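# Stand the lying bottle upright inside the crate

## Task

Pick up the bottle that lies on its side on the tray and set it standing upright inside the crate. The task fails if the crate or the tray ends up tilted or shoved from its place.

## Robot and tools

Robot: two arms, left_arm (a left hand, on the +y side) and right_arm (a right hand). Base poses in the scene frame: left_arm (+0.043, +0.376, +0.045) m, quat_wxyz (+1.000, 0, 0, -0.007); right_arm (+0.017, -0.237, +0.025) m, quat_wxyz (+1.000, 0, 0, -0.023). A post stands on the floor behind the arms and a camera stand sits between them just behind the bases; do not strike either.

Frames. Scene frame: origin at table-top height, halfway between the nominal bases, +z up, +x outward over the table, +y toward left_arm. Fixed cameras and the table use it. Reported hand poses, velocities and wrist-camera poses use each arm's own base frame. Motion offsets are along the current Hand target's own axes. Hand point: 0.05 m in front of the palm, 0.15 m from the wrist face; +z runs along straight fingers (tips 0.06-0.07 m beyond), +y out of the palm (finger centre lines 0.06 m behind along -y); +x points away from the thumb on the right hand, toward the thumb on the left. A bracket on the little-finger side of the wrist reaches 0.10 m across and can collide.

Row layout (shared by execute_actions and move): 28 numbers, each in [-1, 1], always for both arms: left dx, dy, dz, rx, ry, rz, then left little, ring, middle, index, thumb_bend, thumb_turn, force_limit, speed; then the same 14 for the right arm. The six pose numbers are an offset (not a pose) from the Hand target, in that target's axes; 1.0 = 0.6 m or 180 degrees; rx, ry, rz form one rotation vector. Finger numbers are absolute targets: +1 open/straight, -1 closed; thumb_turn +1 beside the palm, -1 in front of it, facing the fingers. force_limit maps -1..+1 to about 0..10 N at the fingertip (0..15 N for the two thumb motors). speed rises from almost 0 at -1 to full at +0.48 and stays full above; full travel takes 0.49 s. No value means 'unchanged': to keep a hand as is, resend the last eight numbers actually sent to it (if none yet, its hand_measured six plus hand_force_limit and hand_speed).

execute_actions(actions, cameras): actions is a list of up to 15 actions; each action is a list of up to 15 rows, one per 1/30 s step; a shorter action repeats its last row until step 15. Every row in an action counts from the Hand target at that action's start, so repeating an offset moves further. All-zero pose numbers request nothing new but re-request the Hand target. cameras: names, ["all"], or []; default is all for an empty actions list, otherwise none. An unknown name voids the call.

move(target, speed, blend, blocking, cameras): target is one 28-number row or up to 15 rows; every row's offsets count from the Hand targets at the move's start, not from the previous row. Paths are straight, end together, and are cut off after 10 s. speed: m/s per arm path, 0.002 to 4.3 (default 0.25), turning at twice that in rad/s; one value or one per target. blend: corner rounding in m (0 = stop at each target). blocking=false returns after about 0.5 s while motion continues. Moves do not avoid obstacles or the other arm; faster means harder contact and more overshoot. The result adds a move: line (done, off_target, moving, held, fault) and limits (paced = pose clipped, held = steps withheld).

wait(seconds 0-3600): lets time pass with no new command; returns early if a running move ends. stop(): brakes a running move (needs some distance). zoom_image(camera, region [x0,y0,x1,y1] pixels, at most 504x504): close-up of the latest image from cam_high, cam_left_wrist or cam_right_wrist. show_instructions(): the reference pages. finished_scene(scene=1): ends the scene for good; the bottle must then stay upright in the crate on its own.

Results: end_effector_position (m) and end_effector_quat_wxyz per arm, Hand target (the basis for the next offsets), joint positions, velocities (may be omitted when negligible), torques (3rd and 4th wrap at ±28 N m), motor temperatures, hand_measured, hand_stopped_by (moving, target, force, stalled, fault), hand_load_n (positive = finger pushed open; a lost grip shows as load near 0), hand_force_limit, hand_speed, and FAULT or MOTOR HOT lines. Images: cam_high, cam_left_wrist, cam_right_wrist, each 672x504; calibration is given per camera.

Behaviour to expect: each step clips commanded orientation to within 40 degrees of the measured one. Hands often rest 1-3 cm (sometimes 5 cm) off target, usually low; that is not contact. Waiting does not close the gap; send the remaining distance as an offset. Small turns can shift the hand point noticeably. To release a push, command the target back beyond the hand point. A blocked arm keeps pressing.

Gripping: with thumb turned in front, the hand wraps objects about 0.035-0.065 m thick (handles down to 0.025 m); thumb tip against index pad can pinch light items up to about 0.08 m. A motor starts only when its target changes by 0.002 or more, stops at force_limit and then locks. To grip harder, raise force_limit and send a more-closed target than measured; to loosen, send a more-open one. For a gentle close use speed -0.94 or less.

Avoid: tilting or sliding the crate or tray; dropping the bottle even slightly; releasing it while it moves; anything leaving the table; hard impacts or pushes; hands or arms touching each other (can end the scene); overloading fingers; long stretched holds that overheat motors (100 °C drops the arm). Joint ranges (rad): waist ±2.880, shoulder 0 to 3.142, elbow 0 to 3.019, wrist pitch -1.693 to 1.571, wrist yaw ±1.571, wrist roll ±2.094. Loose objects may occasionally be nudged by the scene.

Each tool is called after "Call:" in YAML: its name, and indented under it one key for each argument.

Reference images:

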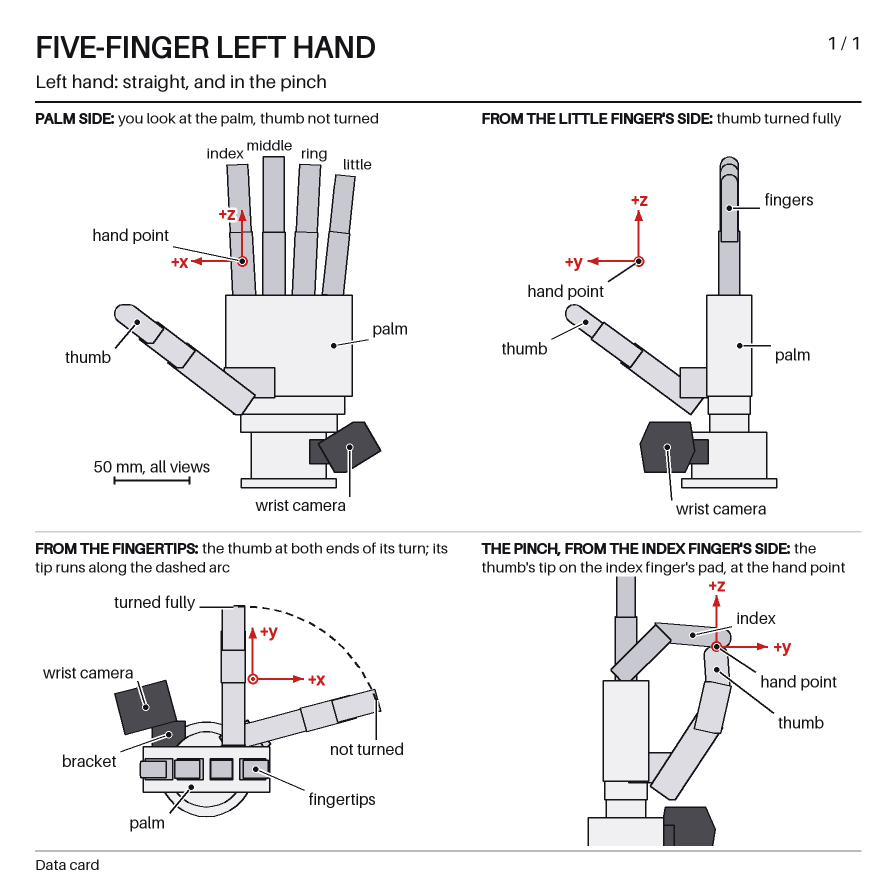

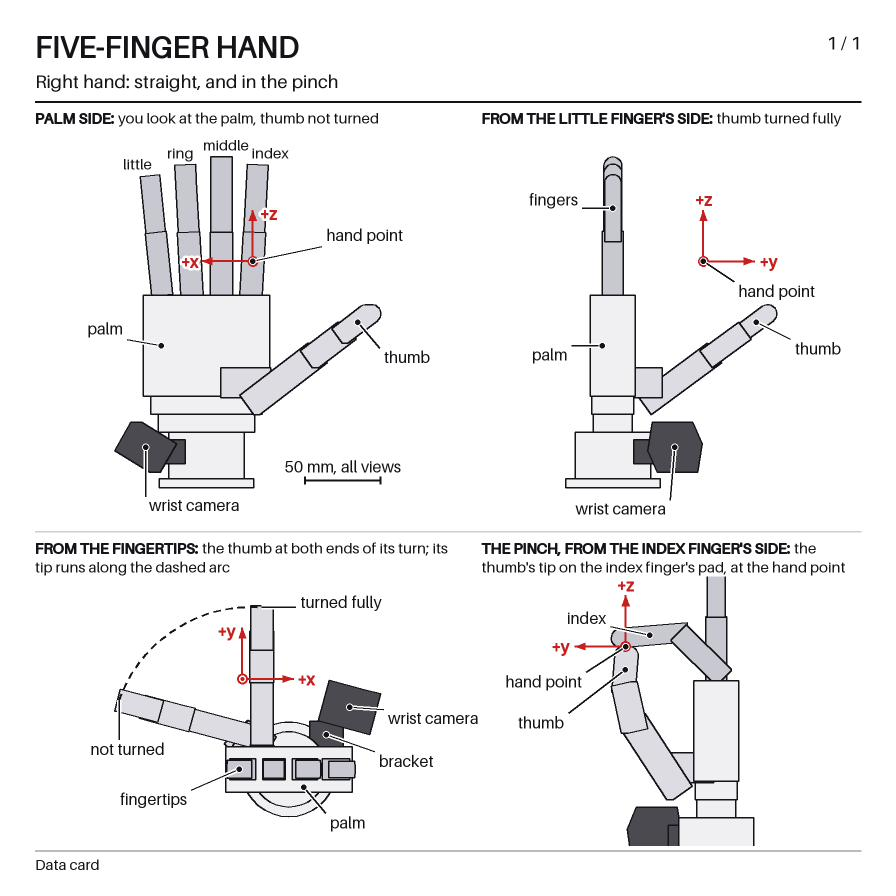

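## Session

Call:
execute_actions:
  actions: []

Scene clock: 0.00 s.
left_arm: end_effector_position=(+0.4573, -0.2476, +0.3396) hand_measured=(+1.000, +1.000, +1.000, +1.000, +1.000, +1.000) hand_load_n=(+0.0, +0.0, +0.0, +0.0, -0.5, +0.0) hand_stopped_by=(target, target, target, target, target, target) hand_force_limit=0.00 hand_speed=-0.80 end_effector_quat_wxyz=(+0.190, +0.426, +0.882, +0.068) | right_arm: end_effector_position=(+0.1030, +0.2899, +0.1801) hand_measured=(+1.000, +1.000, +1.000, +1.000, +1.000, +1.000) hand_load_n=(+0.0, +0.0, +0.0, +0.0, +0.0, +0.0) hand_stopped_by=(target, target, target, target, target, target) hand_force_limit=0.00 hand_speed=-0.80 end_effector_quat_wxyz=(-0.110, +0.741, +0.662, +0.020)
Joint positions: left_arm=[-0.703 1.504 1.678 -1.403 -0.225 1.806] | right_arm=[1.335 1.089 0.98 -1.303 -0.157 -1.681]
Joint velocities: within noise
Joint torques (N m): no reading
Motor temperatures (°C): left_arm=[40 35 32 34 37 42] | right_arm=[33 41 40 36 32 29]
Heat: left arm: hottest wrist roll 42 °C; right arm: hottest shoulder 41 °C.
Hand target: left_arm +0.4605, -0.2503, +0.3532; +0.206, +0.423, +0.880, +0.064 | right_arm +0.1046, +0.2961, +0.1875; -0.115, +0.740, +0.662, +0.027

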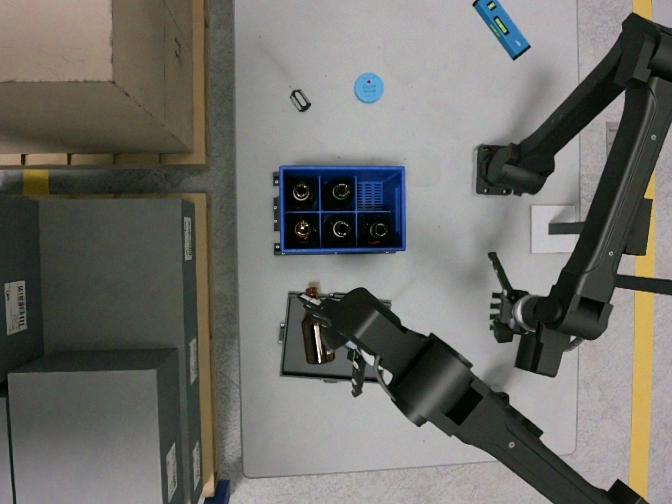

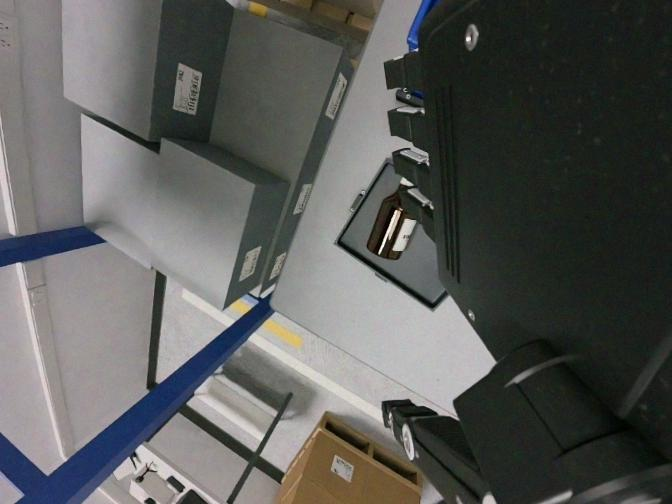

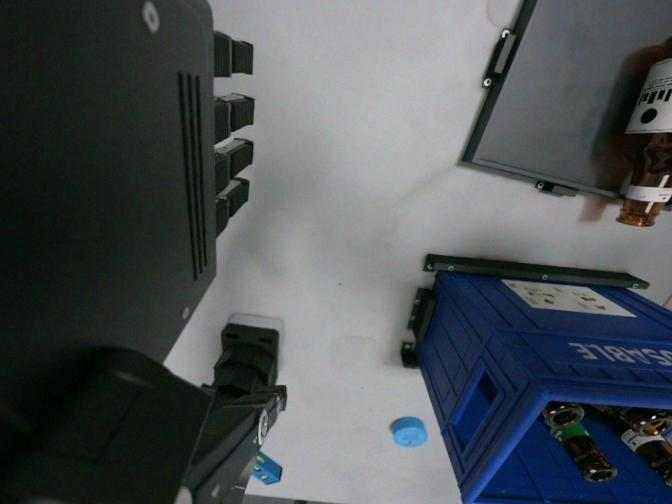

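Call:
zoom_image:
  camera: "cam_high"
  region: [260, 150, 430, 277]

Call:
zoom_image:
  camera: "cam_high"
  region: [260, 270, 430, 397]

Call:
zoom_image:
  camera: "cam_right_wrist"
  region: [400, 0, 672, 504]

Call:
zoom_image:
  camera: "cam_left_wrist"
  region: [320, 120, 480, 320]

Scaled by 2.965 from the camera's image (finer frame: 960x720).

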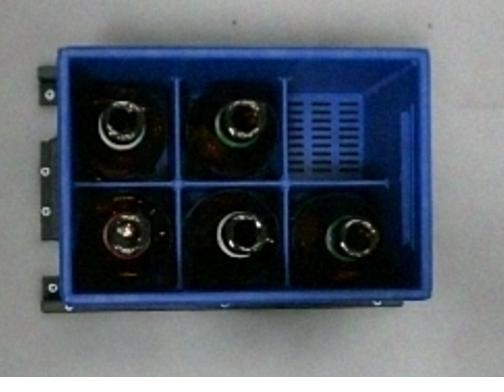

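Scaled by 2.965 from the camera's image (finer frame: 960x720).

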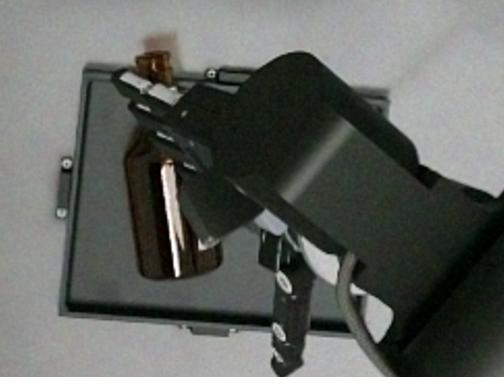

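Scaled by 1.000.

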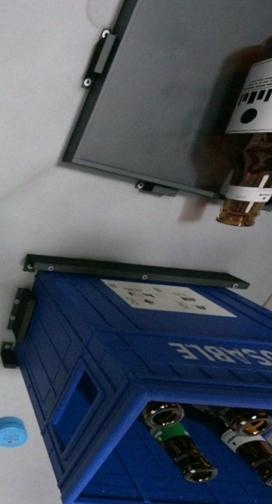

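Scaled by 2.520 from the camera's image (finer frame: 960x720).

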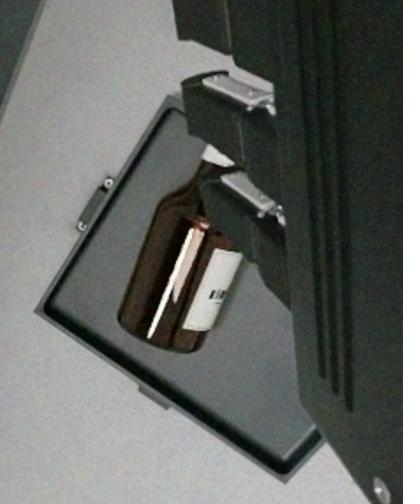

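Call:
move:
  target: [0.242,-0.05,-0.19,0,0,0,1,1,1,1,1,1,0,-0.8,-0.0392,0.1215,-0.1617,0,0,0,1,1,1,1,1,1,0,-0.8]
  cameras: ["all"]

Scene clock: 14.07 s.
left_arm: end_effector_position=(+0.3140, -0.1489, +0.4040) hand_measured=(+1.000, +1.000, +1.000, +1.000, +1.000, +1.000) hand_load_n=(+0.0, +0.0, +0.0, +0.0, +0.0, +0.0) hand_stopped_by=(target, target, target, target, target, target) hand_force_limit=0.00 hand_speed=-0.80 end_effector_quat_wxyz=(+0.210, +0.424, +0.879, +0.063) | right_arm: end_effector_position=(+0.1739, +0.2374, +0.2486) hand_measured=(+1.000, +1.000, +1.000, +1.000, +1.000, +1.000) hand_load_n=(+0.0, +0.0, +0.0, +0.0, +0.0, -0.5) hand_stopped_by=(target, target, target, target, target, target) hand_force_limit=0.00 hand_speed=-0.80 end_effector_quat_wxyz=(-0.108, +0.741, +0.663, +0.009)
Joint positions: left_arm=[-0.764 1.084 1.47 -1.586 -0.247 1.752] | right_arm=[1.033 1.052 1.137 -1.573 -0.202 -1.989]
Joint torques (N m): left_arm=[0.21 -4.31 8.55 0.94 -0.32 -0.26] | right_arm=[-2.02 -3.37 12.37 -0.49 -0.27 -0.13]
Heat: left arm: hottest wrist roll 42 °C; right arm: hottest shoulder 41 °C.
Hand target: left_arm +0.3105, -0.1505, +0.4033; +0.206, +0.423, +0.880, +0.064 | right_arm +0.1844, +0.2460, +0.2674; -0.115, +0.740, +0.662, +0.027
Off the commanded pose: left_arm 0.004 m, 1 deg | right_arm 0.023 m, 2 deg.
move: off_target (right_arm)
cam_left_wrist: T_world_to_cam=[[-0.8612, -0.39894, -0.31493, 0.33276], [-0.4817, 0.83832, 0.25532, 0.17928], [0.16215, 0.37158, -0.91413, 0.49013]] pos_world=[0.29346, -0.19966, 0.50707]
cam_right_wrist: T_world_to_cam=[[0.98965, 0.12856, -0.06375, -0.1884], [0.14315, -0.91514, 0.37685, 0.09642], [-0.0099, -0.38208, -0.92408, 0.43485]] pos_world=[0.17695, 0.2786, 0.35349]

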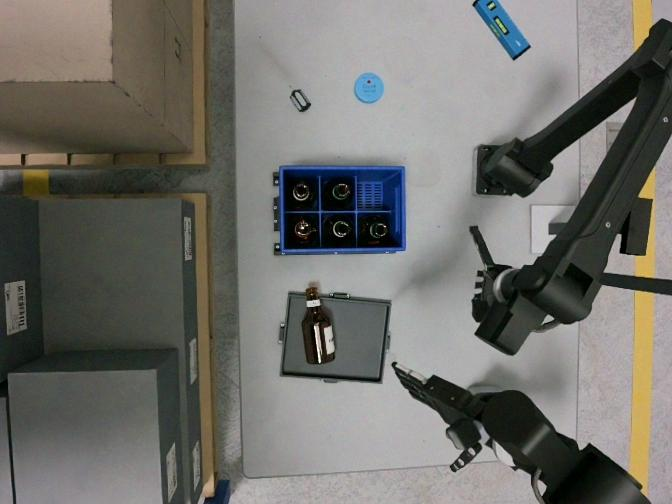

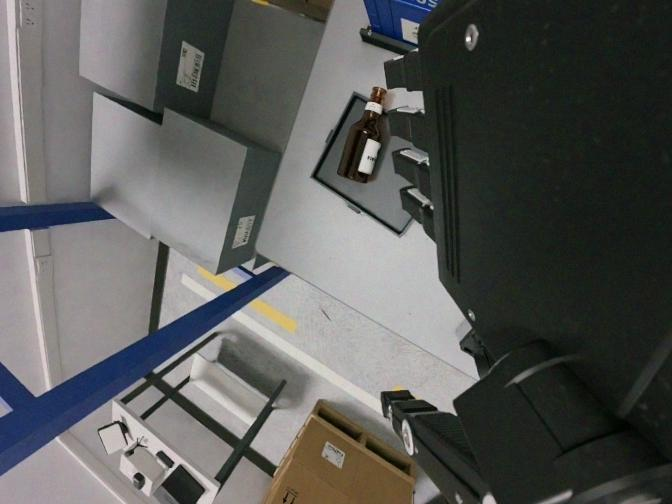

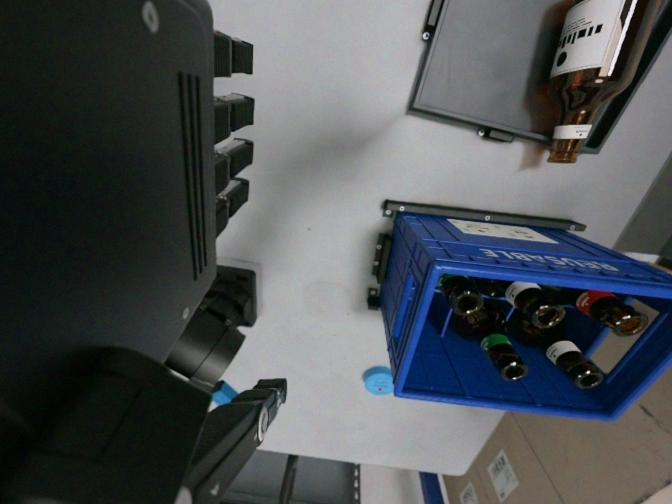

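Call:
zoom_image:
  camera: "cam_right_wrist"
  region: [370, 190, 672, 430]

Call:
zoom_image:
  camera: "cam_high"
  region: [270, 270, 400, 390]

Call:
zoom_image:
  camera: "cam_right_wrist"
  region: [500, 0, 672, 190]

Call:
zoom_image:
  camera: "cam_left_wrist"
  region: [300, 70, 430, 250]

Scaled by 1.669 from the camera's image (finer frame: 960x720).

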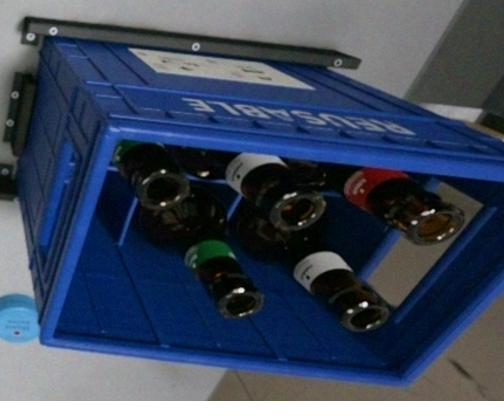

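Scaled by 3.877 from the camera's image (finer frame: 960x720).

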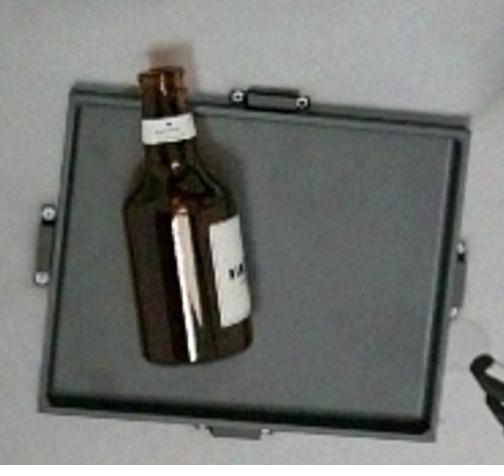

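Scaled by 2.653 from the camera's image (finer frame: 960x720).

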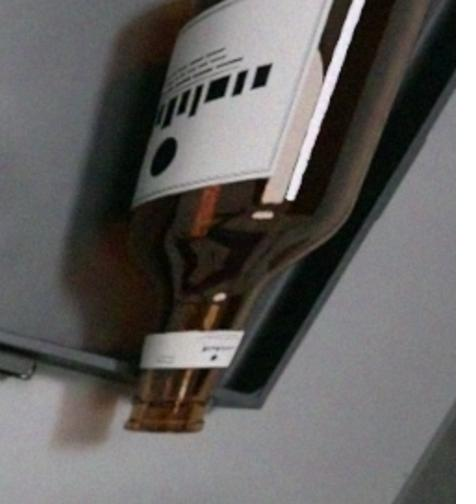

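Scaled by 2.800 from the camera's image (finer frame: 960x720).

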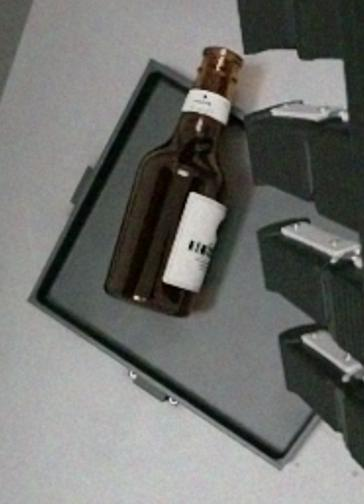

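Call:
move:
  target: [0.354,0.1697,-0.0607,0.0255,-0.1461,-0.7668,1,1,1,1,1,1,0,-0.8,0,0,0,0,0,0,1,1,1,1,1,1,0,-0.8]
  speed: 0.4
  cameras: ["cam_high"]

Scene clock: 25.03 s.
left_arm: end_effector_position=(+0.2476, +0.0774, +0.3970) hand_measured=(+1.000, +1.000, +1.000, +1.000, +1.000, +1.000) hand_load_n=(+0.0, +0.0, +0.0, +0.0, +0.0, -0.5) hand_stopped_by=(target, target, target, target, target, target) hand_force_limit=0.00 hand_speed=-0.80 end_effector_quat_wxyz=(-0.264, +0.648, -0.663, +0.266) | right_arm: end_effector_position=(+0.1739, +0.2375, +0.2485) hand_measured=(+1.000, +1.000, +1.000, +1.000, +1.000, +1.000) hand_load_n=(+0.0, +0.0, +0.0, +0.0, +0.0, +0.0) hand_stopped_by=(target, target, target, target, target, target) hand_force_limit=0.00 hand_speed=-0.80 end_effector_quat_wxyz=(-0.109, +0.741, +0.663, +0.009)
Joint positions: left_arm=[0.611 0.813 1.318 -1.412 0.419 0.487] | right_arm=[1.033 1.052 1.137 -1.573 -0.202 -1.99]
Joint torques (N m): left_arm=[2.08 -0.26 8.34 2.41 0.59 -0.27] | right_arm=[-1.85 -3.37 12.33 -0.5 -0.27 -0.1]
Heat: left arm: hottest wrist roll 42 °C; right arm: hottest elbow 42 °C.
Hand target: left_arm +0.2498, +0.0800, +0.4002; -0.271, +0.653, -0.653, +0.270 | right_arm +0.1843, +0.2460, +0.2674; -0.115, +0.740, +0.662, +0.027
Off the commanded pose: left_arm 0.005 m, 2 deg | right_arm 0.023 m, 2 deg.
move: done

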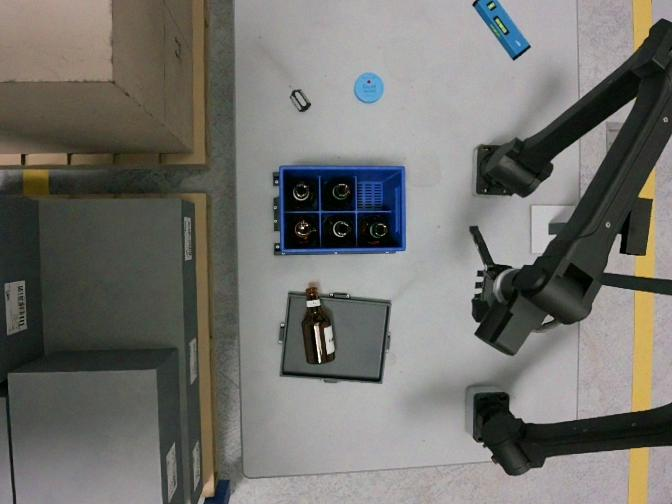

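Call:
move:
  target: [0,0,0,0,0,0,1,1,1,1,1,1,0,-0.8,0.211,0.1927,-0.0493,-0.0319,0.4581,0.7707,1,1,1,1,1,1,0,-0.8]
  speed: 0.35
  cameras: ["cam_high","cam_right_wrist"]

Scene clock: 30.30 s.
left_arm: end_effector_position=(+0.2476, +0.0774, +0.3971) hand_measured=(+1.000, +1.000, +1.000, +1.000, +1.000, +1.000) hand_load_n=(+0.0, +0.0, +0.0, +0.0, +0.0, +0.0) hand_stopped_by=(target, target, target, target, target, target) hand_force_limit=0.00 hand_speed=-0.80 end_effector_quat_wxyz=(-0.264, +0.649, -0.663, +0.266) | right_arm: end_effector_position=(+0.3149, +0.3351, +0.2800) hand_measured=(+1.000, +1.000, +1.000, +1.000, +1.000, +1.000) hand_load_n=(+0.0, +0.0, +0.0, +0.0, +0.0, +0.0) hand_stopped_by=(target, target, target, target, target, target) hand_force_limit=0.00 hand_speed=-0.80 end_effector_quat_wxyz=(-0.328, +0.678, -0.580, +0.309)
Joint positions: left_arm=[0.611 0.813 1.318 -1.412 0.419 0.486] | right_arm=[0.978 1.138 1.132 -0.847 0.663 0.566]
Joint torques (N m): left_arm=[1.38 -0.26 8.21 2.59 0.49 -0.22] | right_arm=[0.56 -5.89 13.52 0.24 0.49 0.1]
Heat: left arm: hottest wrist roll 42 °C; right arm: hottest elbow 43 °C.
Hand target: left_arm +0.2498, +0.0800, +0.4002; -0.271, +0.653, -0.653, +0.270 | right_arm +0.3173, +0.3519, +0.3052; -0.349, +0.670, -0.580, +0.303
Off the commanded pose: left_arm 0.005 m, 2 deg | right_arm 0.030 m, 3 deg.
move: off_target (right_arm)
cam_right_wrist: T_world_to_cam=[[-0.57065, -0.34569, -0.74489, 0.50259], [-0.6492, 0.7454, 0.15142, -0.09014], [0.50289, 0.56998, -0.64978, -0.05477]] pos_world=[0.25583, 0.27215, 0.35243]

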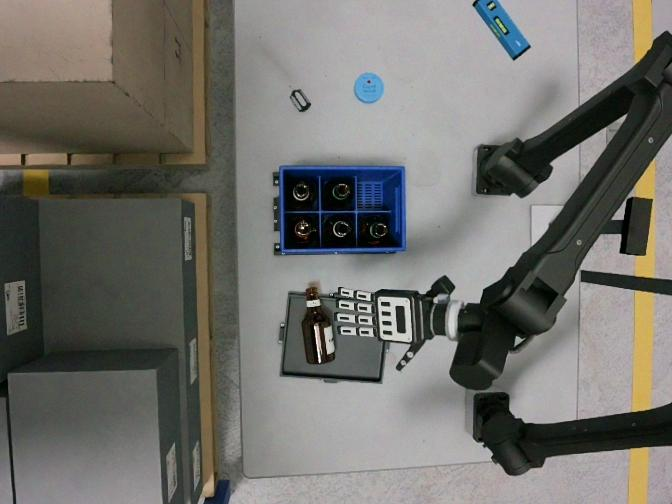

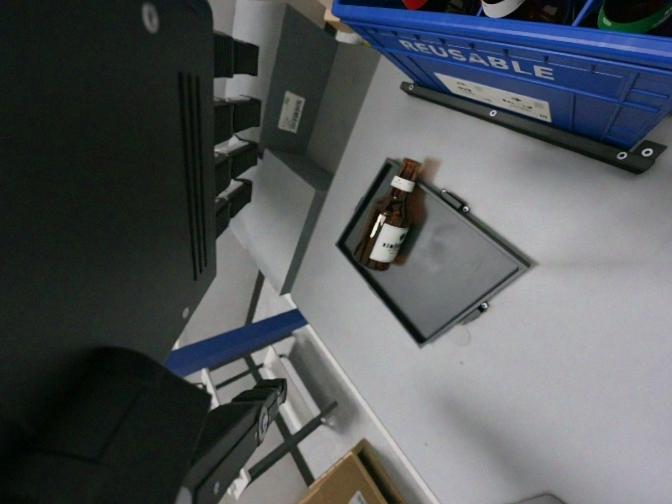

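Call:
move:
  target: [0,0,0,0,0,0,1,1,1,1,1,1,0,-0.8,0.0542,0.1352,0.2835,0,0,0,1,1,0.6,0.6,1,-1,0,-0.3]
  speed: 0.2
  cameras: ["cam_high","cam_right_wrist"]

Scene clock: 34.63 s.
left_arm: end_effector_position=(+0.2476, +0.0774, +0.3971) hand_measured=(+1.000, +1.000, +1.000, +1.000, +1.000, +1.000) hand_load_n=(+0.0, -0.5, +0.0, -0.5, +0.0, +0.0) hand_stopped_by=(target, target, target, target, target, target) hand_force_limit=0.00 hand_speed=-0.80 end_effector_quat_wxyz=(-0.264, +0.649, -0.663, +0.266) | right_arm: end_effector_position=(+0.4102, +0.3392, +0.1480) hand_measured=(+1.000, +1.000, +0.600, +0.600, +1.000, -1.000) hand_load_n=(+0.0, +0.0, +0.0, +0.0, +0.0, +0.0) hand_stopped_by=(target, target, target, target, target, target) hand_force_limit=0.00 hand_speed=-0.30 end_effector_quat_wxyz=(-0.354, +0.670, -0.580, +0.300)
Joint positions: left_arm=[0.611 0.813 1.318 -1.412 0.419 0.486] | right_arm=[0.783 1.353 0.924 -0.278 0.504 0.402]
Joint torques (N m): left_arm=[2.02 0.09 8.2 2.37 0.44 -0.24] | right_arm=[-1.85 -8.59 7.94 1.17 0.19 -0.08]
Heat: left arm: hottest wrist roll 42 °C; right arm: hottest elbow 43 °C.
Hand target: left_arm +0.2498, +0.0800, +0.4002; -0.271, +0.653, -0.653, +0.270 | right_arm +0.4140, +0.3328, +0.1412; -0.349, +0.671, -0.580, +0.303
Off the commanded pose: left_arm 0.005 m, 2 deg | right_arm 0.010 m, 1 deg.
move: done
cam_right_wrist: T_world_to_cam=[[-0.54842, -0.31432, -0.77488, 0.44472], [-0.66257, 0.72866, 0.17336, -0.00333], [0.51013, 0.60849, -0.60787, -0.21301]] pos_world=[0.35035, 0.27183, 0.2157]

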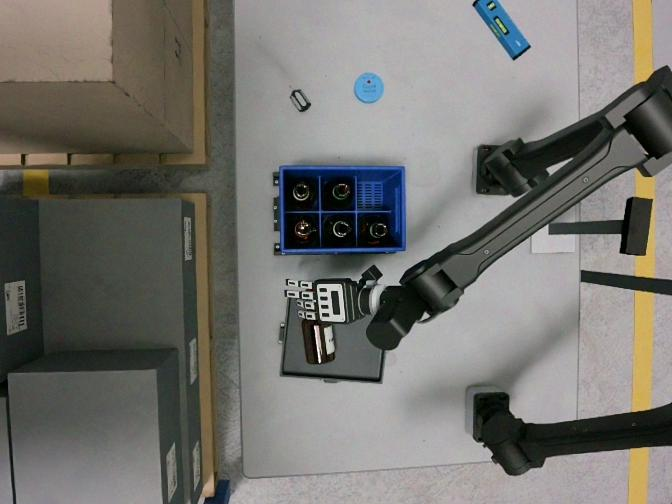

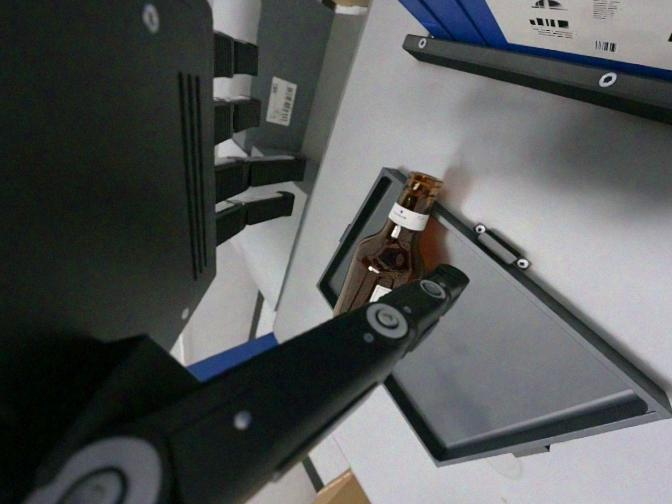

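Call:
move:
  target: [0,0,0,0,0,0,1,1,1,1,1,1,0,-0.8,0,0.0683,0.0478,0,0,0,1,1,0.6,0.6,1,-1,0,-0.3]
  speed: 0.15
  cameras: ["cam_high","cam_right_wrist"]

Scene clock: 39.73 s.
left_arm: end_effector_position=(+0.2476, +0.0774, +0.3971) hand_measured=(+1.000, +1.000, +1.000, +1.000, +1.000, +1.000) hand_load_n=(+0.0, +0.0, +0.0, +0.0, +0.0, +0.0) hand_stopped_by=(target, target, target, target, target, target) hand_force_limit=0.00 hand_speed=-0.80 end_effector_quat_wxyz=(-0.264, +0.649, -0.663, +0.266) | right_arm: end_effector_position=(+0.4103, +0.3393, +0.0966) hand_measured=(+1.000, +1.000, +0.600, +0.600, +1.000, -1.000) hand_load_n=(+0.0, +0.0, +0.0, +0.0, +0.0, +0.0) hand_stopped_by=(target, target, target, target, target, target) hand_force_limit=0.00 hand_speed=-0.30 end_effector_quat_wxyz=(-0.353, +0.671, -0.579, +0.300)
Joint positions: left_arm=[0.611 0.813 1.318 -1.412 0.419 0.486] | right_arm=[0.783 1.428 0.846 -0.128 0.504 0.401]
Joint torques (N m): left_arm=[2.2 -0.21 8.16 2.55 0.51 -0.27] | right_arm=[-1.73 -9.17 7.36 1.06 0.2 -0.09]
Motor temperatures (°C): left_arm=[39 36 37 34 37 42] | right_arm=[33 41 43 35 32 29]
Heat: left arm: hottest wrist roll 42 °C; right arm: hottest elbow 43 °C.
Hand target: left_arm +0.2498, +0.0800, +0.4002; -0.271, +0.653, -0.653, +0.270 | right_arm +0.4141, +0.3326, +0.0912; -0.349, +0.671, -0.580, +0.303
Off the commanded pose: left_arm 0.005 m, 2 deg | right_arm 0.009 m, 1 deg.
move: done
cam_right_wrist: T_world_to_cam=[[-0.54952, -0.3163, -0.77329, 0.40595], [-0.6628, 0.72853, 0.17301, 0.00569], [0.50865, 0.60761, -0.60999, -0.24318]] pos_world=[0.35054, 0.27202, 0.1646]

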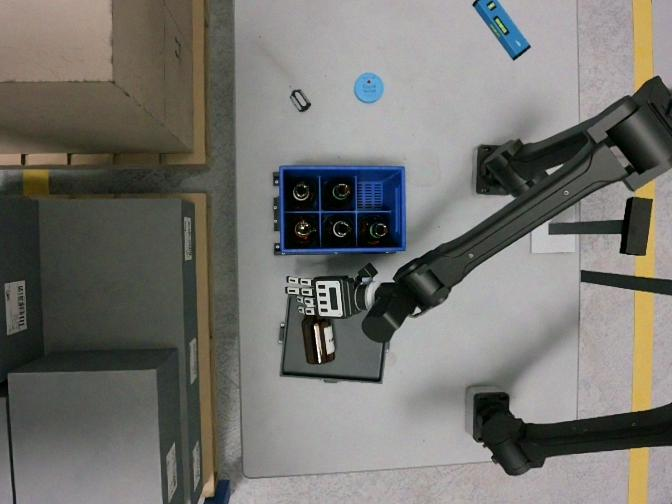

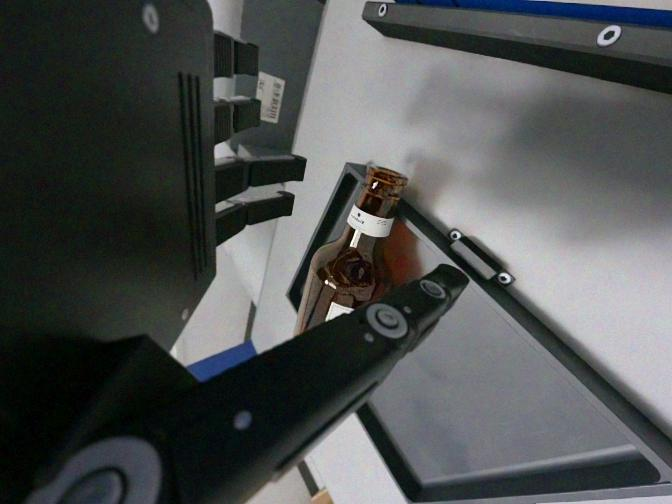

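Call:
zoom_image:
  camera: "cam_right_wrist"
  region: [280, 140, 460, 320]

Scaled by 2.800 from the camera's image (finer frame: 960x720).

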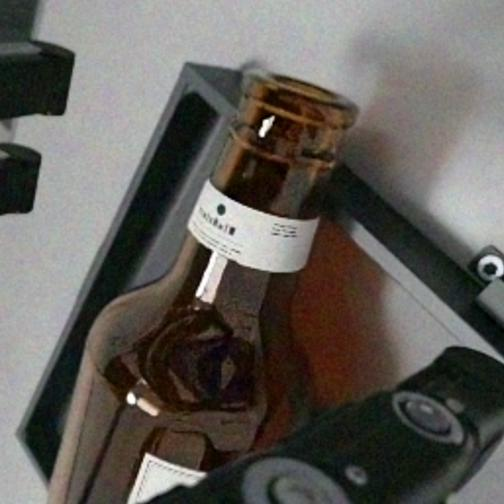

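Call:
move:
  target: [0,0,0,0,0,0,1,1,1,1,1,1,0,-0.8,-0.0007,0.0438,0.039,0,0,0,1,1,0.6,0.6,1,-1,0,-0.3]
  speed: 0.1
  cameras: ["cam_right_wrist"]

Call:
zoom_image:
  camera: "cam_right_wrist"
  region: [200, 100, 480, 380]

Scene clock: 43.77 s.
left_arm: end_effector_position=(+0.2476, +0.0774, +0.3971) hand_measured=(+1.000, +1.000, +1.000, +1.000, +1.000, +1.000) hand_load_n=(+0.0, +0.0, +0.0, +0.0, +0.0, +0.0) hand_stopped_by=(target, target, target, target, target, target) hand_force_limit=0.00 hand_speed=-0.80 end_effector_quat_wxyz=(-0.264, +0.649, -0.663, +0.266) | right_arm: end_effector_position=(+0.4144, +0.3419, +0.0631) hand_measured=(+1.000, +1.000, +0.600, +0.600, +1.000, -1.000) hand_load_n=(+0.0, +0.0, +0.0, +0.0, +0.0, +0.0) hand_stopped_by=(target, target, target, target, target, target) hand_force_limit=0.00 hand_speed=-0.30 end_effector_quat_wxyz=(-0.355, +0.670, -0.579, +0.300)
Joint positions: left_arm=[0.611 0.813 1.318 -1.412 0.419 0.486] | right_arm=[0.78 1.5 0.813 -0.018 0.5 0.398]
Joint torques (N m): left_arm=[1.14 0.21 8.28 2.26 0.47 -0.2] | right_arm=[-2.02 -9.35 6.78 1.2 0.18 -0.1]
Heat: left arm: hottest wrist roll 42 °C; right arm: hottest elbow 43 °C.
Hand target: left_arm +0.2498, +0.0800, +0.4002; -0.271, +0.653, -0.653, +0.270 | right_arm +0.4183, +0.3337, +0.0564; -0.349, +0.670, -0.580, +0.303
Off the commanded pose: left_arm 0.005 m, 2 deg | right_arm 0.011 m, 1 deg.
move: off_target (right_arm)
cam_right_wrist: T_world_to_cam=[[-0.5472, -0.31543, -0.77529, 0.38195], [-0.66451, 0.72691, 0.17327, 0.01353], [0.50892, 0.61, -0.60737, -0.2685]] pos_world=[0.35464, 0.27443, 0.1307]

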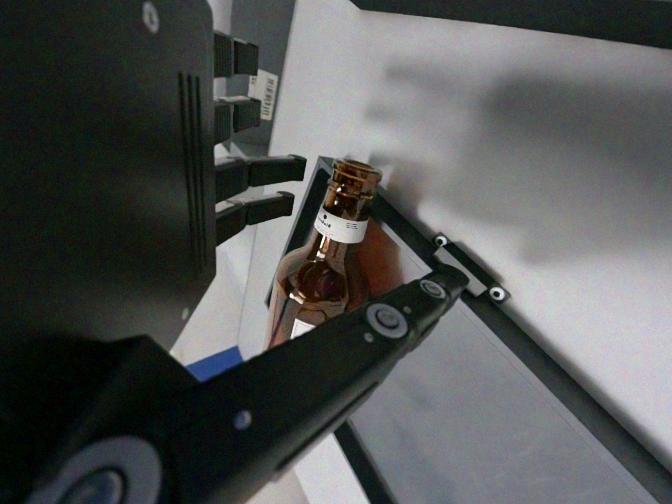

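Scaled by 1.800 from the camera's image (finer frame: 960x720).

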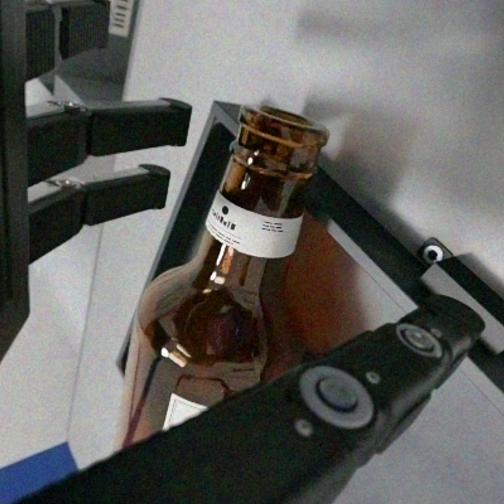

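Call:
move:
  target: [0,0,0,0,0,0,1,1,1,1,1,1,0,-0.8,0,0.0273,0.0191,0,0,0,1,1,0.6,0.6,1,-1,0,-0.3]
  speed: 0.08
  cameras: ["cam_right_wrist","cam_high"]

Call:
zoom_image:
  camera: "cam_right_wrist"
  region: [200, 100, 480, 380]

Scene clock: 45.33 s.
left_arm: end_effector_position=(+0.2476, +0.0774, +0.3971) hand_measured=(+1.000, +1.000, +1.000, +1.000, +1.000, +1.000) hand_load_n=(+0.0, +0.0, +0.0, +0.0, +0.0, -0.5) hand_stopped_by=(target, target, target, target, target, target) hand_force_limit=0.00 hand_speed=-0.80 end_effector_quat_wxyz=(-0.264, +0.649, -0.663, +0.266) | right_arm: end_effector_position=(+0.4149, +0.3425, +0.0441) hand_measured=(+1.000, +1.000, +0.600, +0.600, +1.000, -1.000) hand_load_n=(+0.0, +0.0, +0.0, +0.0, +0.0, +0.0) hand_stopped_by=(target, target, target, target, target, target) hand_force_limit=0.00 hand_speed=-0.30 end_effector_quat_wxyz=(-0.356, +0.670, -0.578, +0.300)
Joint positions: left_arm=[0.611 0.813 1.318 -1.412 0.419 0.486] | right_arm=[0.78 1.541 0.793 0.045 0.5 0.398]
Joint torques (N m): left_arm=[1.9 -0.62 8.35 2.56 0.47 -0.27] | right_arm=[-2.08 -9.58 6.46 1.2 0.21 -0.09]
Heat: left arm: hottest wrist roll 42 °C; right arm: hottest elbow 43 °C.
Hand target: left_arm +0.2498, +0.0800, +0.4002; -0.271, +0.653, -0.653, +0.270 | right_arm +0.4182, +0.3335, +0.0363; -0.349, +0.670, -0.580, +0.303
Off the commanded pose: left_arm 0.005 m, 2 deg | right_arm 0.012 m, 1 deg.
move: off_target (right_arm)
cam_right_wrist: T_world_to_cam=[[-0.54587, -0.31444, -0.77663, 0.3669], [-0.66491, 0.72657, 0.17317, 0.01707], [0.50982, 0.61092, -0.60569, -0.28131]] pos_world=[0.35505, 0.27483, 0.1116]
Images, in order (width x height): cam_high 672x504, cam_right_wrist 672x504.

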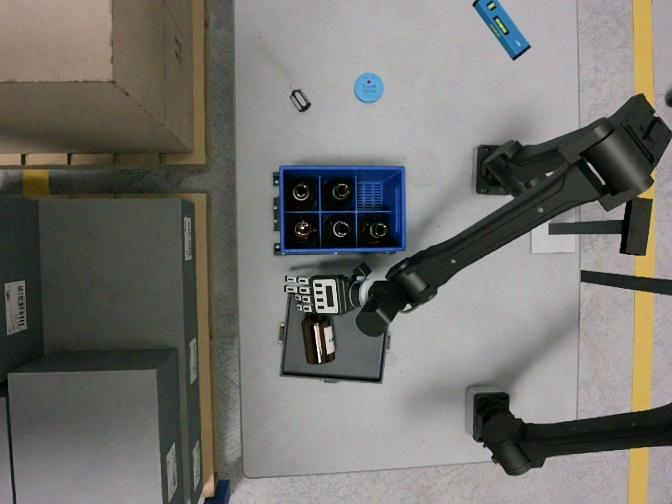

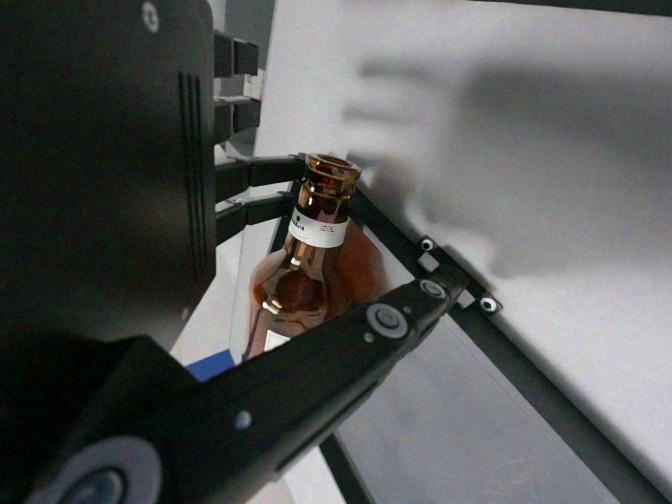

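Scaled by 1.800 from the camera's image (finer frame: 960x720).

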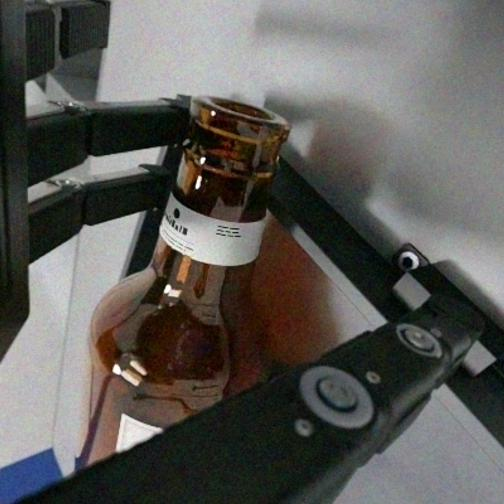

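Call:
move:
  target: [0,0,0,0,0,0,1,1,1,1,1,1,0,-0.8,0,0,0,0,0,0,1,1,0.32,0.32,1,-1,0,-0.6]
  cameras: ["cam_right_wrist"]

Call:
zoom_image:
  camera: "cam_right_wrist"
  region: [200, 100, 480, 380]

Scene clock: 46.23 s.
left_arm: end_effector_position=(+0.2476, +0.0774, +0.3971) hand_measured=(+1.000, +1.000, +1.000, +1.000, +1.000, +1.000) hand_load_n=(+0.0, +0.0, +0.0, +0.0, +0.0, -0.5) hand_stopped_by=(target, target, target, target, target, target) hand_force_limit=0.00 hand_speed=-0.80 end_effector_quat_wxyz=(-0.264, +0.649, -0.663, +0.266) | right_arm: end_effector_position=(+0.4153, +0.3424, +0.0443) hand_measured=(+1.000, +1.000, +0.320, +0.320, +1.000, -1.000) hand_load_n=(+0.0, +0.0, +0.0, -0.5, +0.0, +0.0) hand_stopped_by=(target, target, target, target, target, target) hand_force_limit=0.00 hand_speed=-0.60 end_effector_quat_wxyz=(-0.356, +0.670, -0.579, +0.300)
Joint positions: left_arm=[0.611 0.813 1.318 -1.412 0.419 0.486] | right_arm=[0.779 1.541 0.793 0.046 0.5 0.398]
Joint torques (N m): left_arm=[1.79 0.21 8.44 2.21 0.53 -0.18] | right_arm=[-1.9 -9.52 6.43 1.1 0.21 -0.1]
Heat: left arm: hottest wrist roll 42 °C; right arm: hottest elbow 43 °C.
Hand target: left_arm +0.2498, +0.0800, +0.4002; -0.271, +0.653, -0.653, +0.270 | right_arm +0.4183, +0.3335, +0.0364; -0.349, +0.670, -0.580, +0.303
Off the commanded pose: left_arm 0.005 m, 2 deg | right_arm 0.012 m, 1 deg.
move: done
cam_right_wrist: T_world_to_cam=[[-0.5455, -0.31344, -0.7773, 0.36675], [-0.6647, 0.7267, 0.17344, 0.01725], [0.5105, 0.61128, -0.60475, -0.28173]] pos_world=[0.35535, 0.27463, 0.1117]

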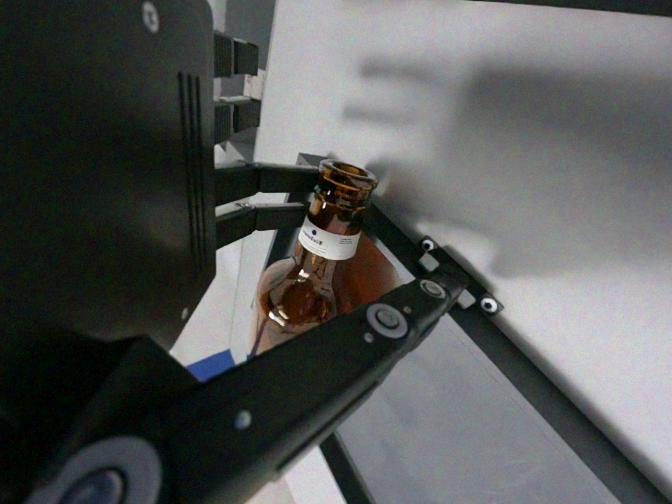

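Scaled by 1.800 from the camera's image (finer frame: 960x720).

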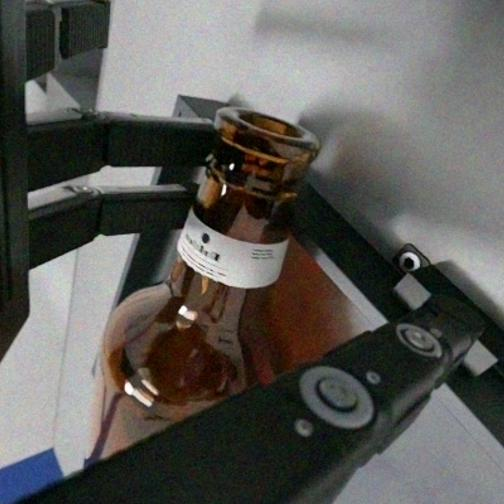

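Call:
move:
  target: [0,0,0,0,0,0,1,1,1,1,1,1,0,-0.8,0,0,0,0,0,0,1,1,0.32,0.32,-0.3,-1,-0.4,-0.85]
  cameras: ["cam_right_wrist"]

Call:
zoom_image:
  camera: "cam_right_wrist"
  region: [200, 100, 480, 380]

Scene clock: 51.67 s.
left_arm: end_effector_position=(+0.2476, +0.0774, +0.3971) hand_measured=(+1.000, +1.000, +1.000, +1.000, +1.000, +1.000) hand_load_n=(+0.0, +0.0, +0.0, +0.0, +0.0, +0.0) hand_stopped_by=(target, target, target, target, target, target) hand_force_limit=0.00 hand_speed=-0.80 end_effector_quat_wxyz=(-0.264, +0.649, -0.663, +0.266) | right_arm: end_effector_position=(+0.4153, +0.3424, +0.0443) hand_measured=(+1.000, +1.000, +0.320, +0.320, -0.054, -1.000) hand_load_n=(+0.0, +0.0, +0.0, +0.0, +0.0, +0.0) hand_stopped_by=(target, target, target, target, moving, target) hand_force_limit=-0.40 hand_speed=-0.85 end_effector_quat_wxyz=(-0.356, +0.670, -0.579, +0.300)
Joint positions: left_arm=[0.611 0.813 1.318 -1.412 0.419 0.486] | right_arm=[0.779 1.541 0.793 0.046 0.5 0.398]
Joint torques (N m): left_arm=[1.61 -0.44 8.05 2.26 0.47 -0.2] | right_arm=[-1.96 -9.58 6.39 1.1 0.19 -0.09]
Heat: left arm: hottest wrist roll 42 °C; right arm: hottest elbow 43 °C.
Hand target: left_arm +0.2498, +0.0800, +0.4002; -0.271, +0.653, -0.653, +0.270 | right_arm +0.4183, +0.3335, +0.0364; -0.349, +0.670, -0.580, +0.303
Off the commanded pose: left_arm 0.005 m, 2 deg | right_arm 0.012 m, 1 deg.
move: moving (right_arm; no rest 5 s after the move's start)
cam_right_wrist: T_world_to_cam=[[-0.5455, -0.31344, -0.7773, 0.36675], [-0.6647, 0.7267, 0.17344, 0.01725], [0.5105, 0.61128, -0.60475, -0.28173]] pos_world=[0.35535, 0.27463, 0.1117]

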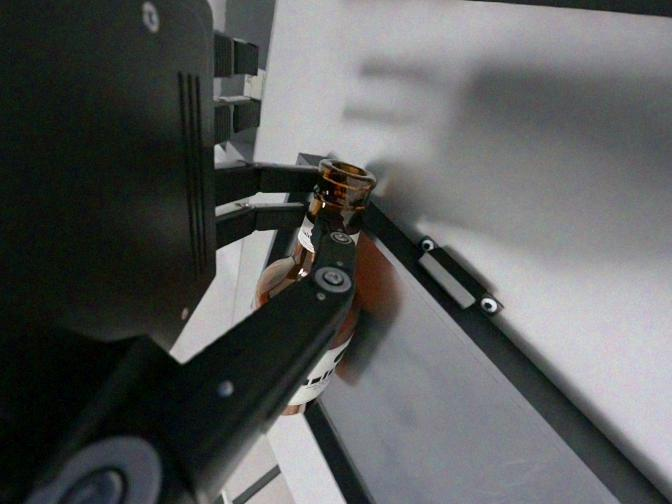

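Scaled by 1.800 from the camera's image (finer frame: 960x720).

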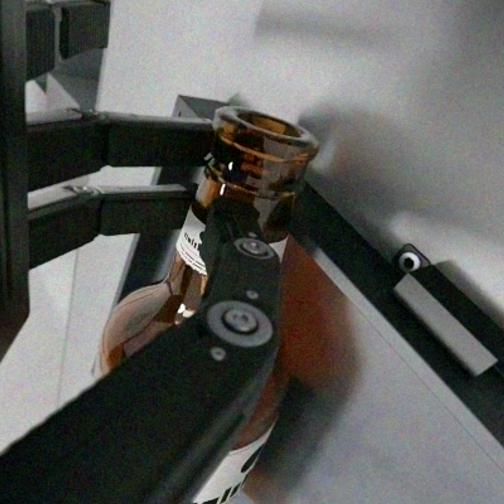

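Call:
wait:
  seconds: 2.5
  cameras: ["cam_right_wrist","cam_high"]

Call:
zoom_image:
  camera: "cam_right_wrist"
  region: [240, 120, 420, 300]

Call:
zoom_image:
  camera: "cam_high"
  region: [260, 260, 430, 387]

Scene clock: 54.43 s.
left_arm: end_effector_position=(+0.2476, +0.0774, +0.3971) hand_measured=(+1.000, +1.000, +1.000, +1.000, +1.000, +1.000) hand_load_n=(+0.0, +0.0, +0.0, +0.0, +0.0, +0.0) hand_stopped_by=(target, target, target, target, target, target) hand_force_limit=0.00 hand_speed=-0.80 end_effector_quat_wxyz=(-0.264, +0.649, -0.663, +0.266) | right_arm: end_effector_position=(+0.4153, +0.3424, +0.0443) hand_measured=(+1.000, +1.000, +0.320, +0.320, -0.300, -1.000) hand_load_n=(+0.0, +0.0, +0.0, +0.0, +0.0, +0.0) hand_stopped_by=(target, target, target, target, target, target) hand_force_limit=-0.40 hand_speed=-0.85 end_effector_quat_wxyz=(-0.356, +0.670, -0.579, +0.300)
Joint positions: left_arm=[0.611 0.813 1.318 -1.412 0.419 0.486] | right_arm=[0.779 1.541 0.793 0.046 0.5 0.398]
Joint torques (N m): left_arm=[1.79 -0.73 8.31 2 0.53 -0.2] | right_arm=[-1.9 -9.64 6.42 1.1 0.21 -0.1]
Heat: left arm: hottest wrist roll 42 °C; right arm: hottest elbow 43 °C.
Hand target: left_arm +0.2498, +0.0800, +0.4002; -0.271, +0.653, -0.653, +0.270 | right_arm +0.4183, +0.3335, +0.0364; -0.349, +0.670, -0.580, +0.303
Off the commanded pose: left_arm 0.005 m, 2 deg | right_arm 0.012 m, 1 deg.
wait: 2.50 s; at rest by 1.00 s
cam_right_wrist: T_world_to_cam=[[-0.5455, -0.31344, -0.7773, 0.36675], [-0.6647, 0.7267, 0.17344, 0.01725], [0.5105, 0.61128, -0.60475, -0.28173]] pos_world=[0.35535, 0.27463, 0.1117]
Images, in order (width x height): cam_high 672x504, cam_right_wrist 672x504.

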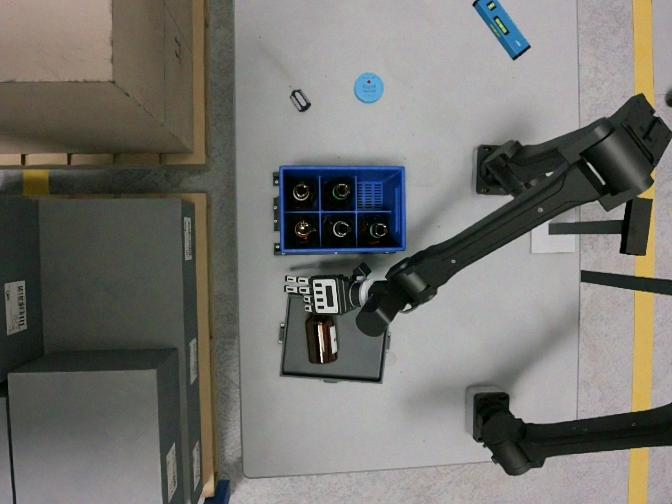

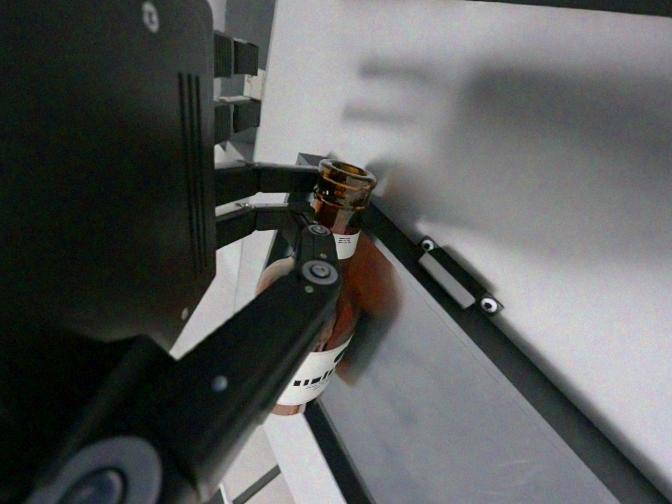

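Scaled by 2.800 from the camera's image (finer frame: 960x720).

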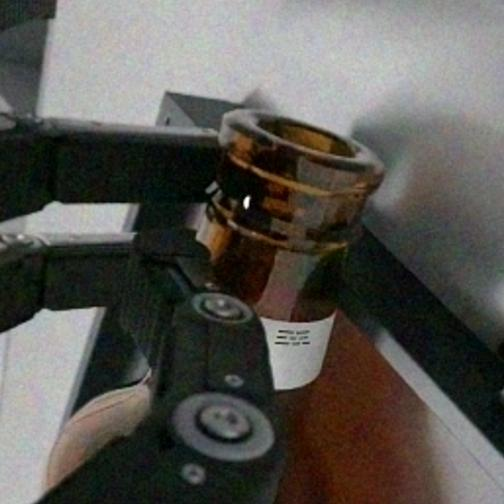

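Scaled by 2.965 from the camera's image (finer frame: 960x720).

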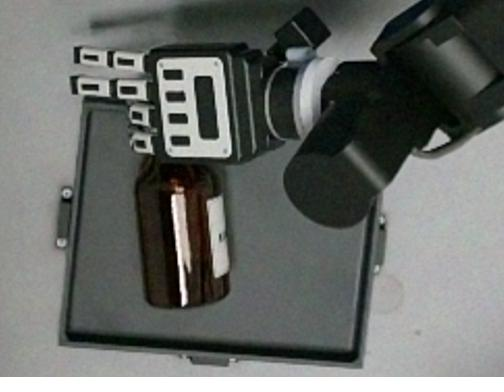

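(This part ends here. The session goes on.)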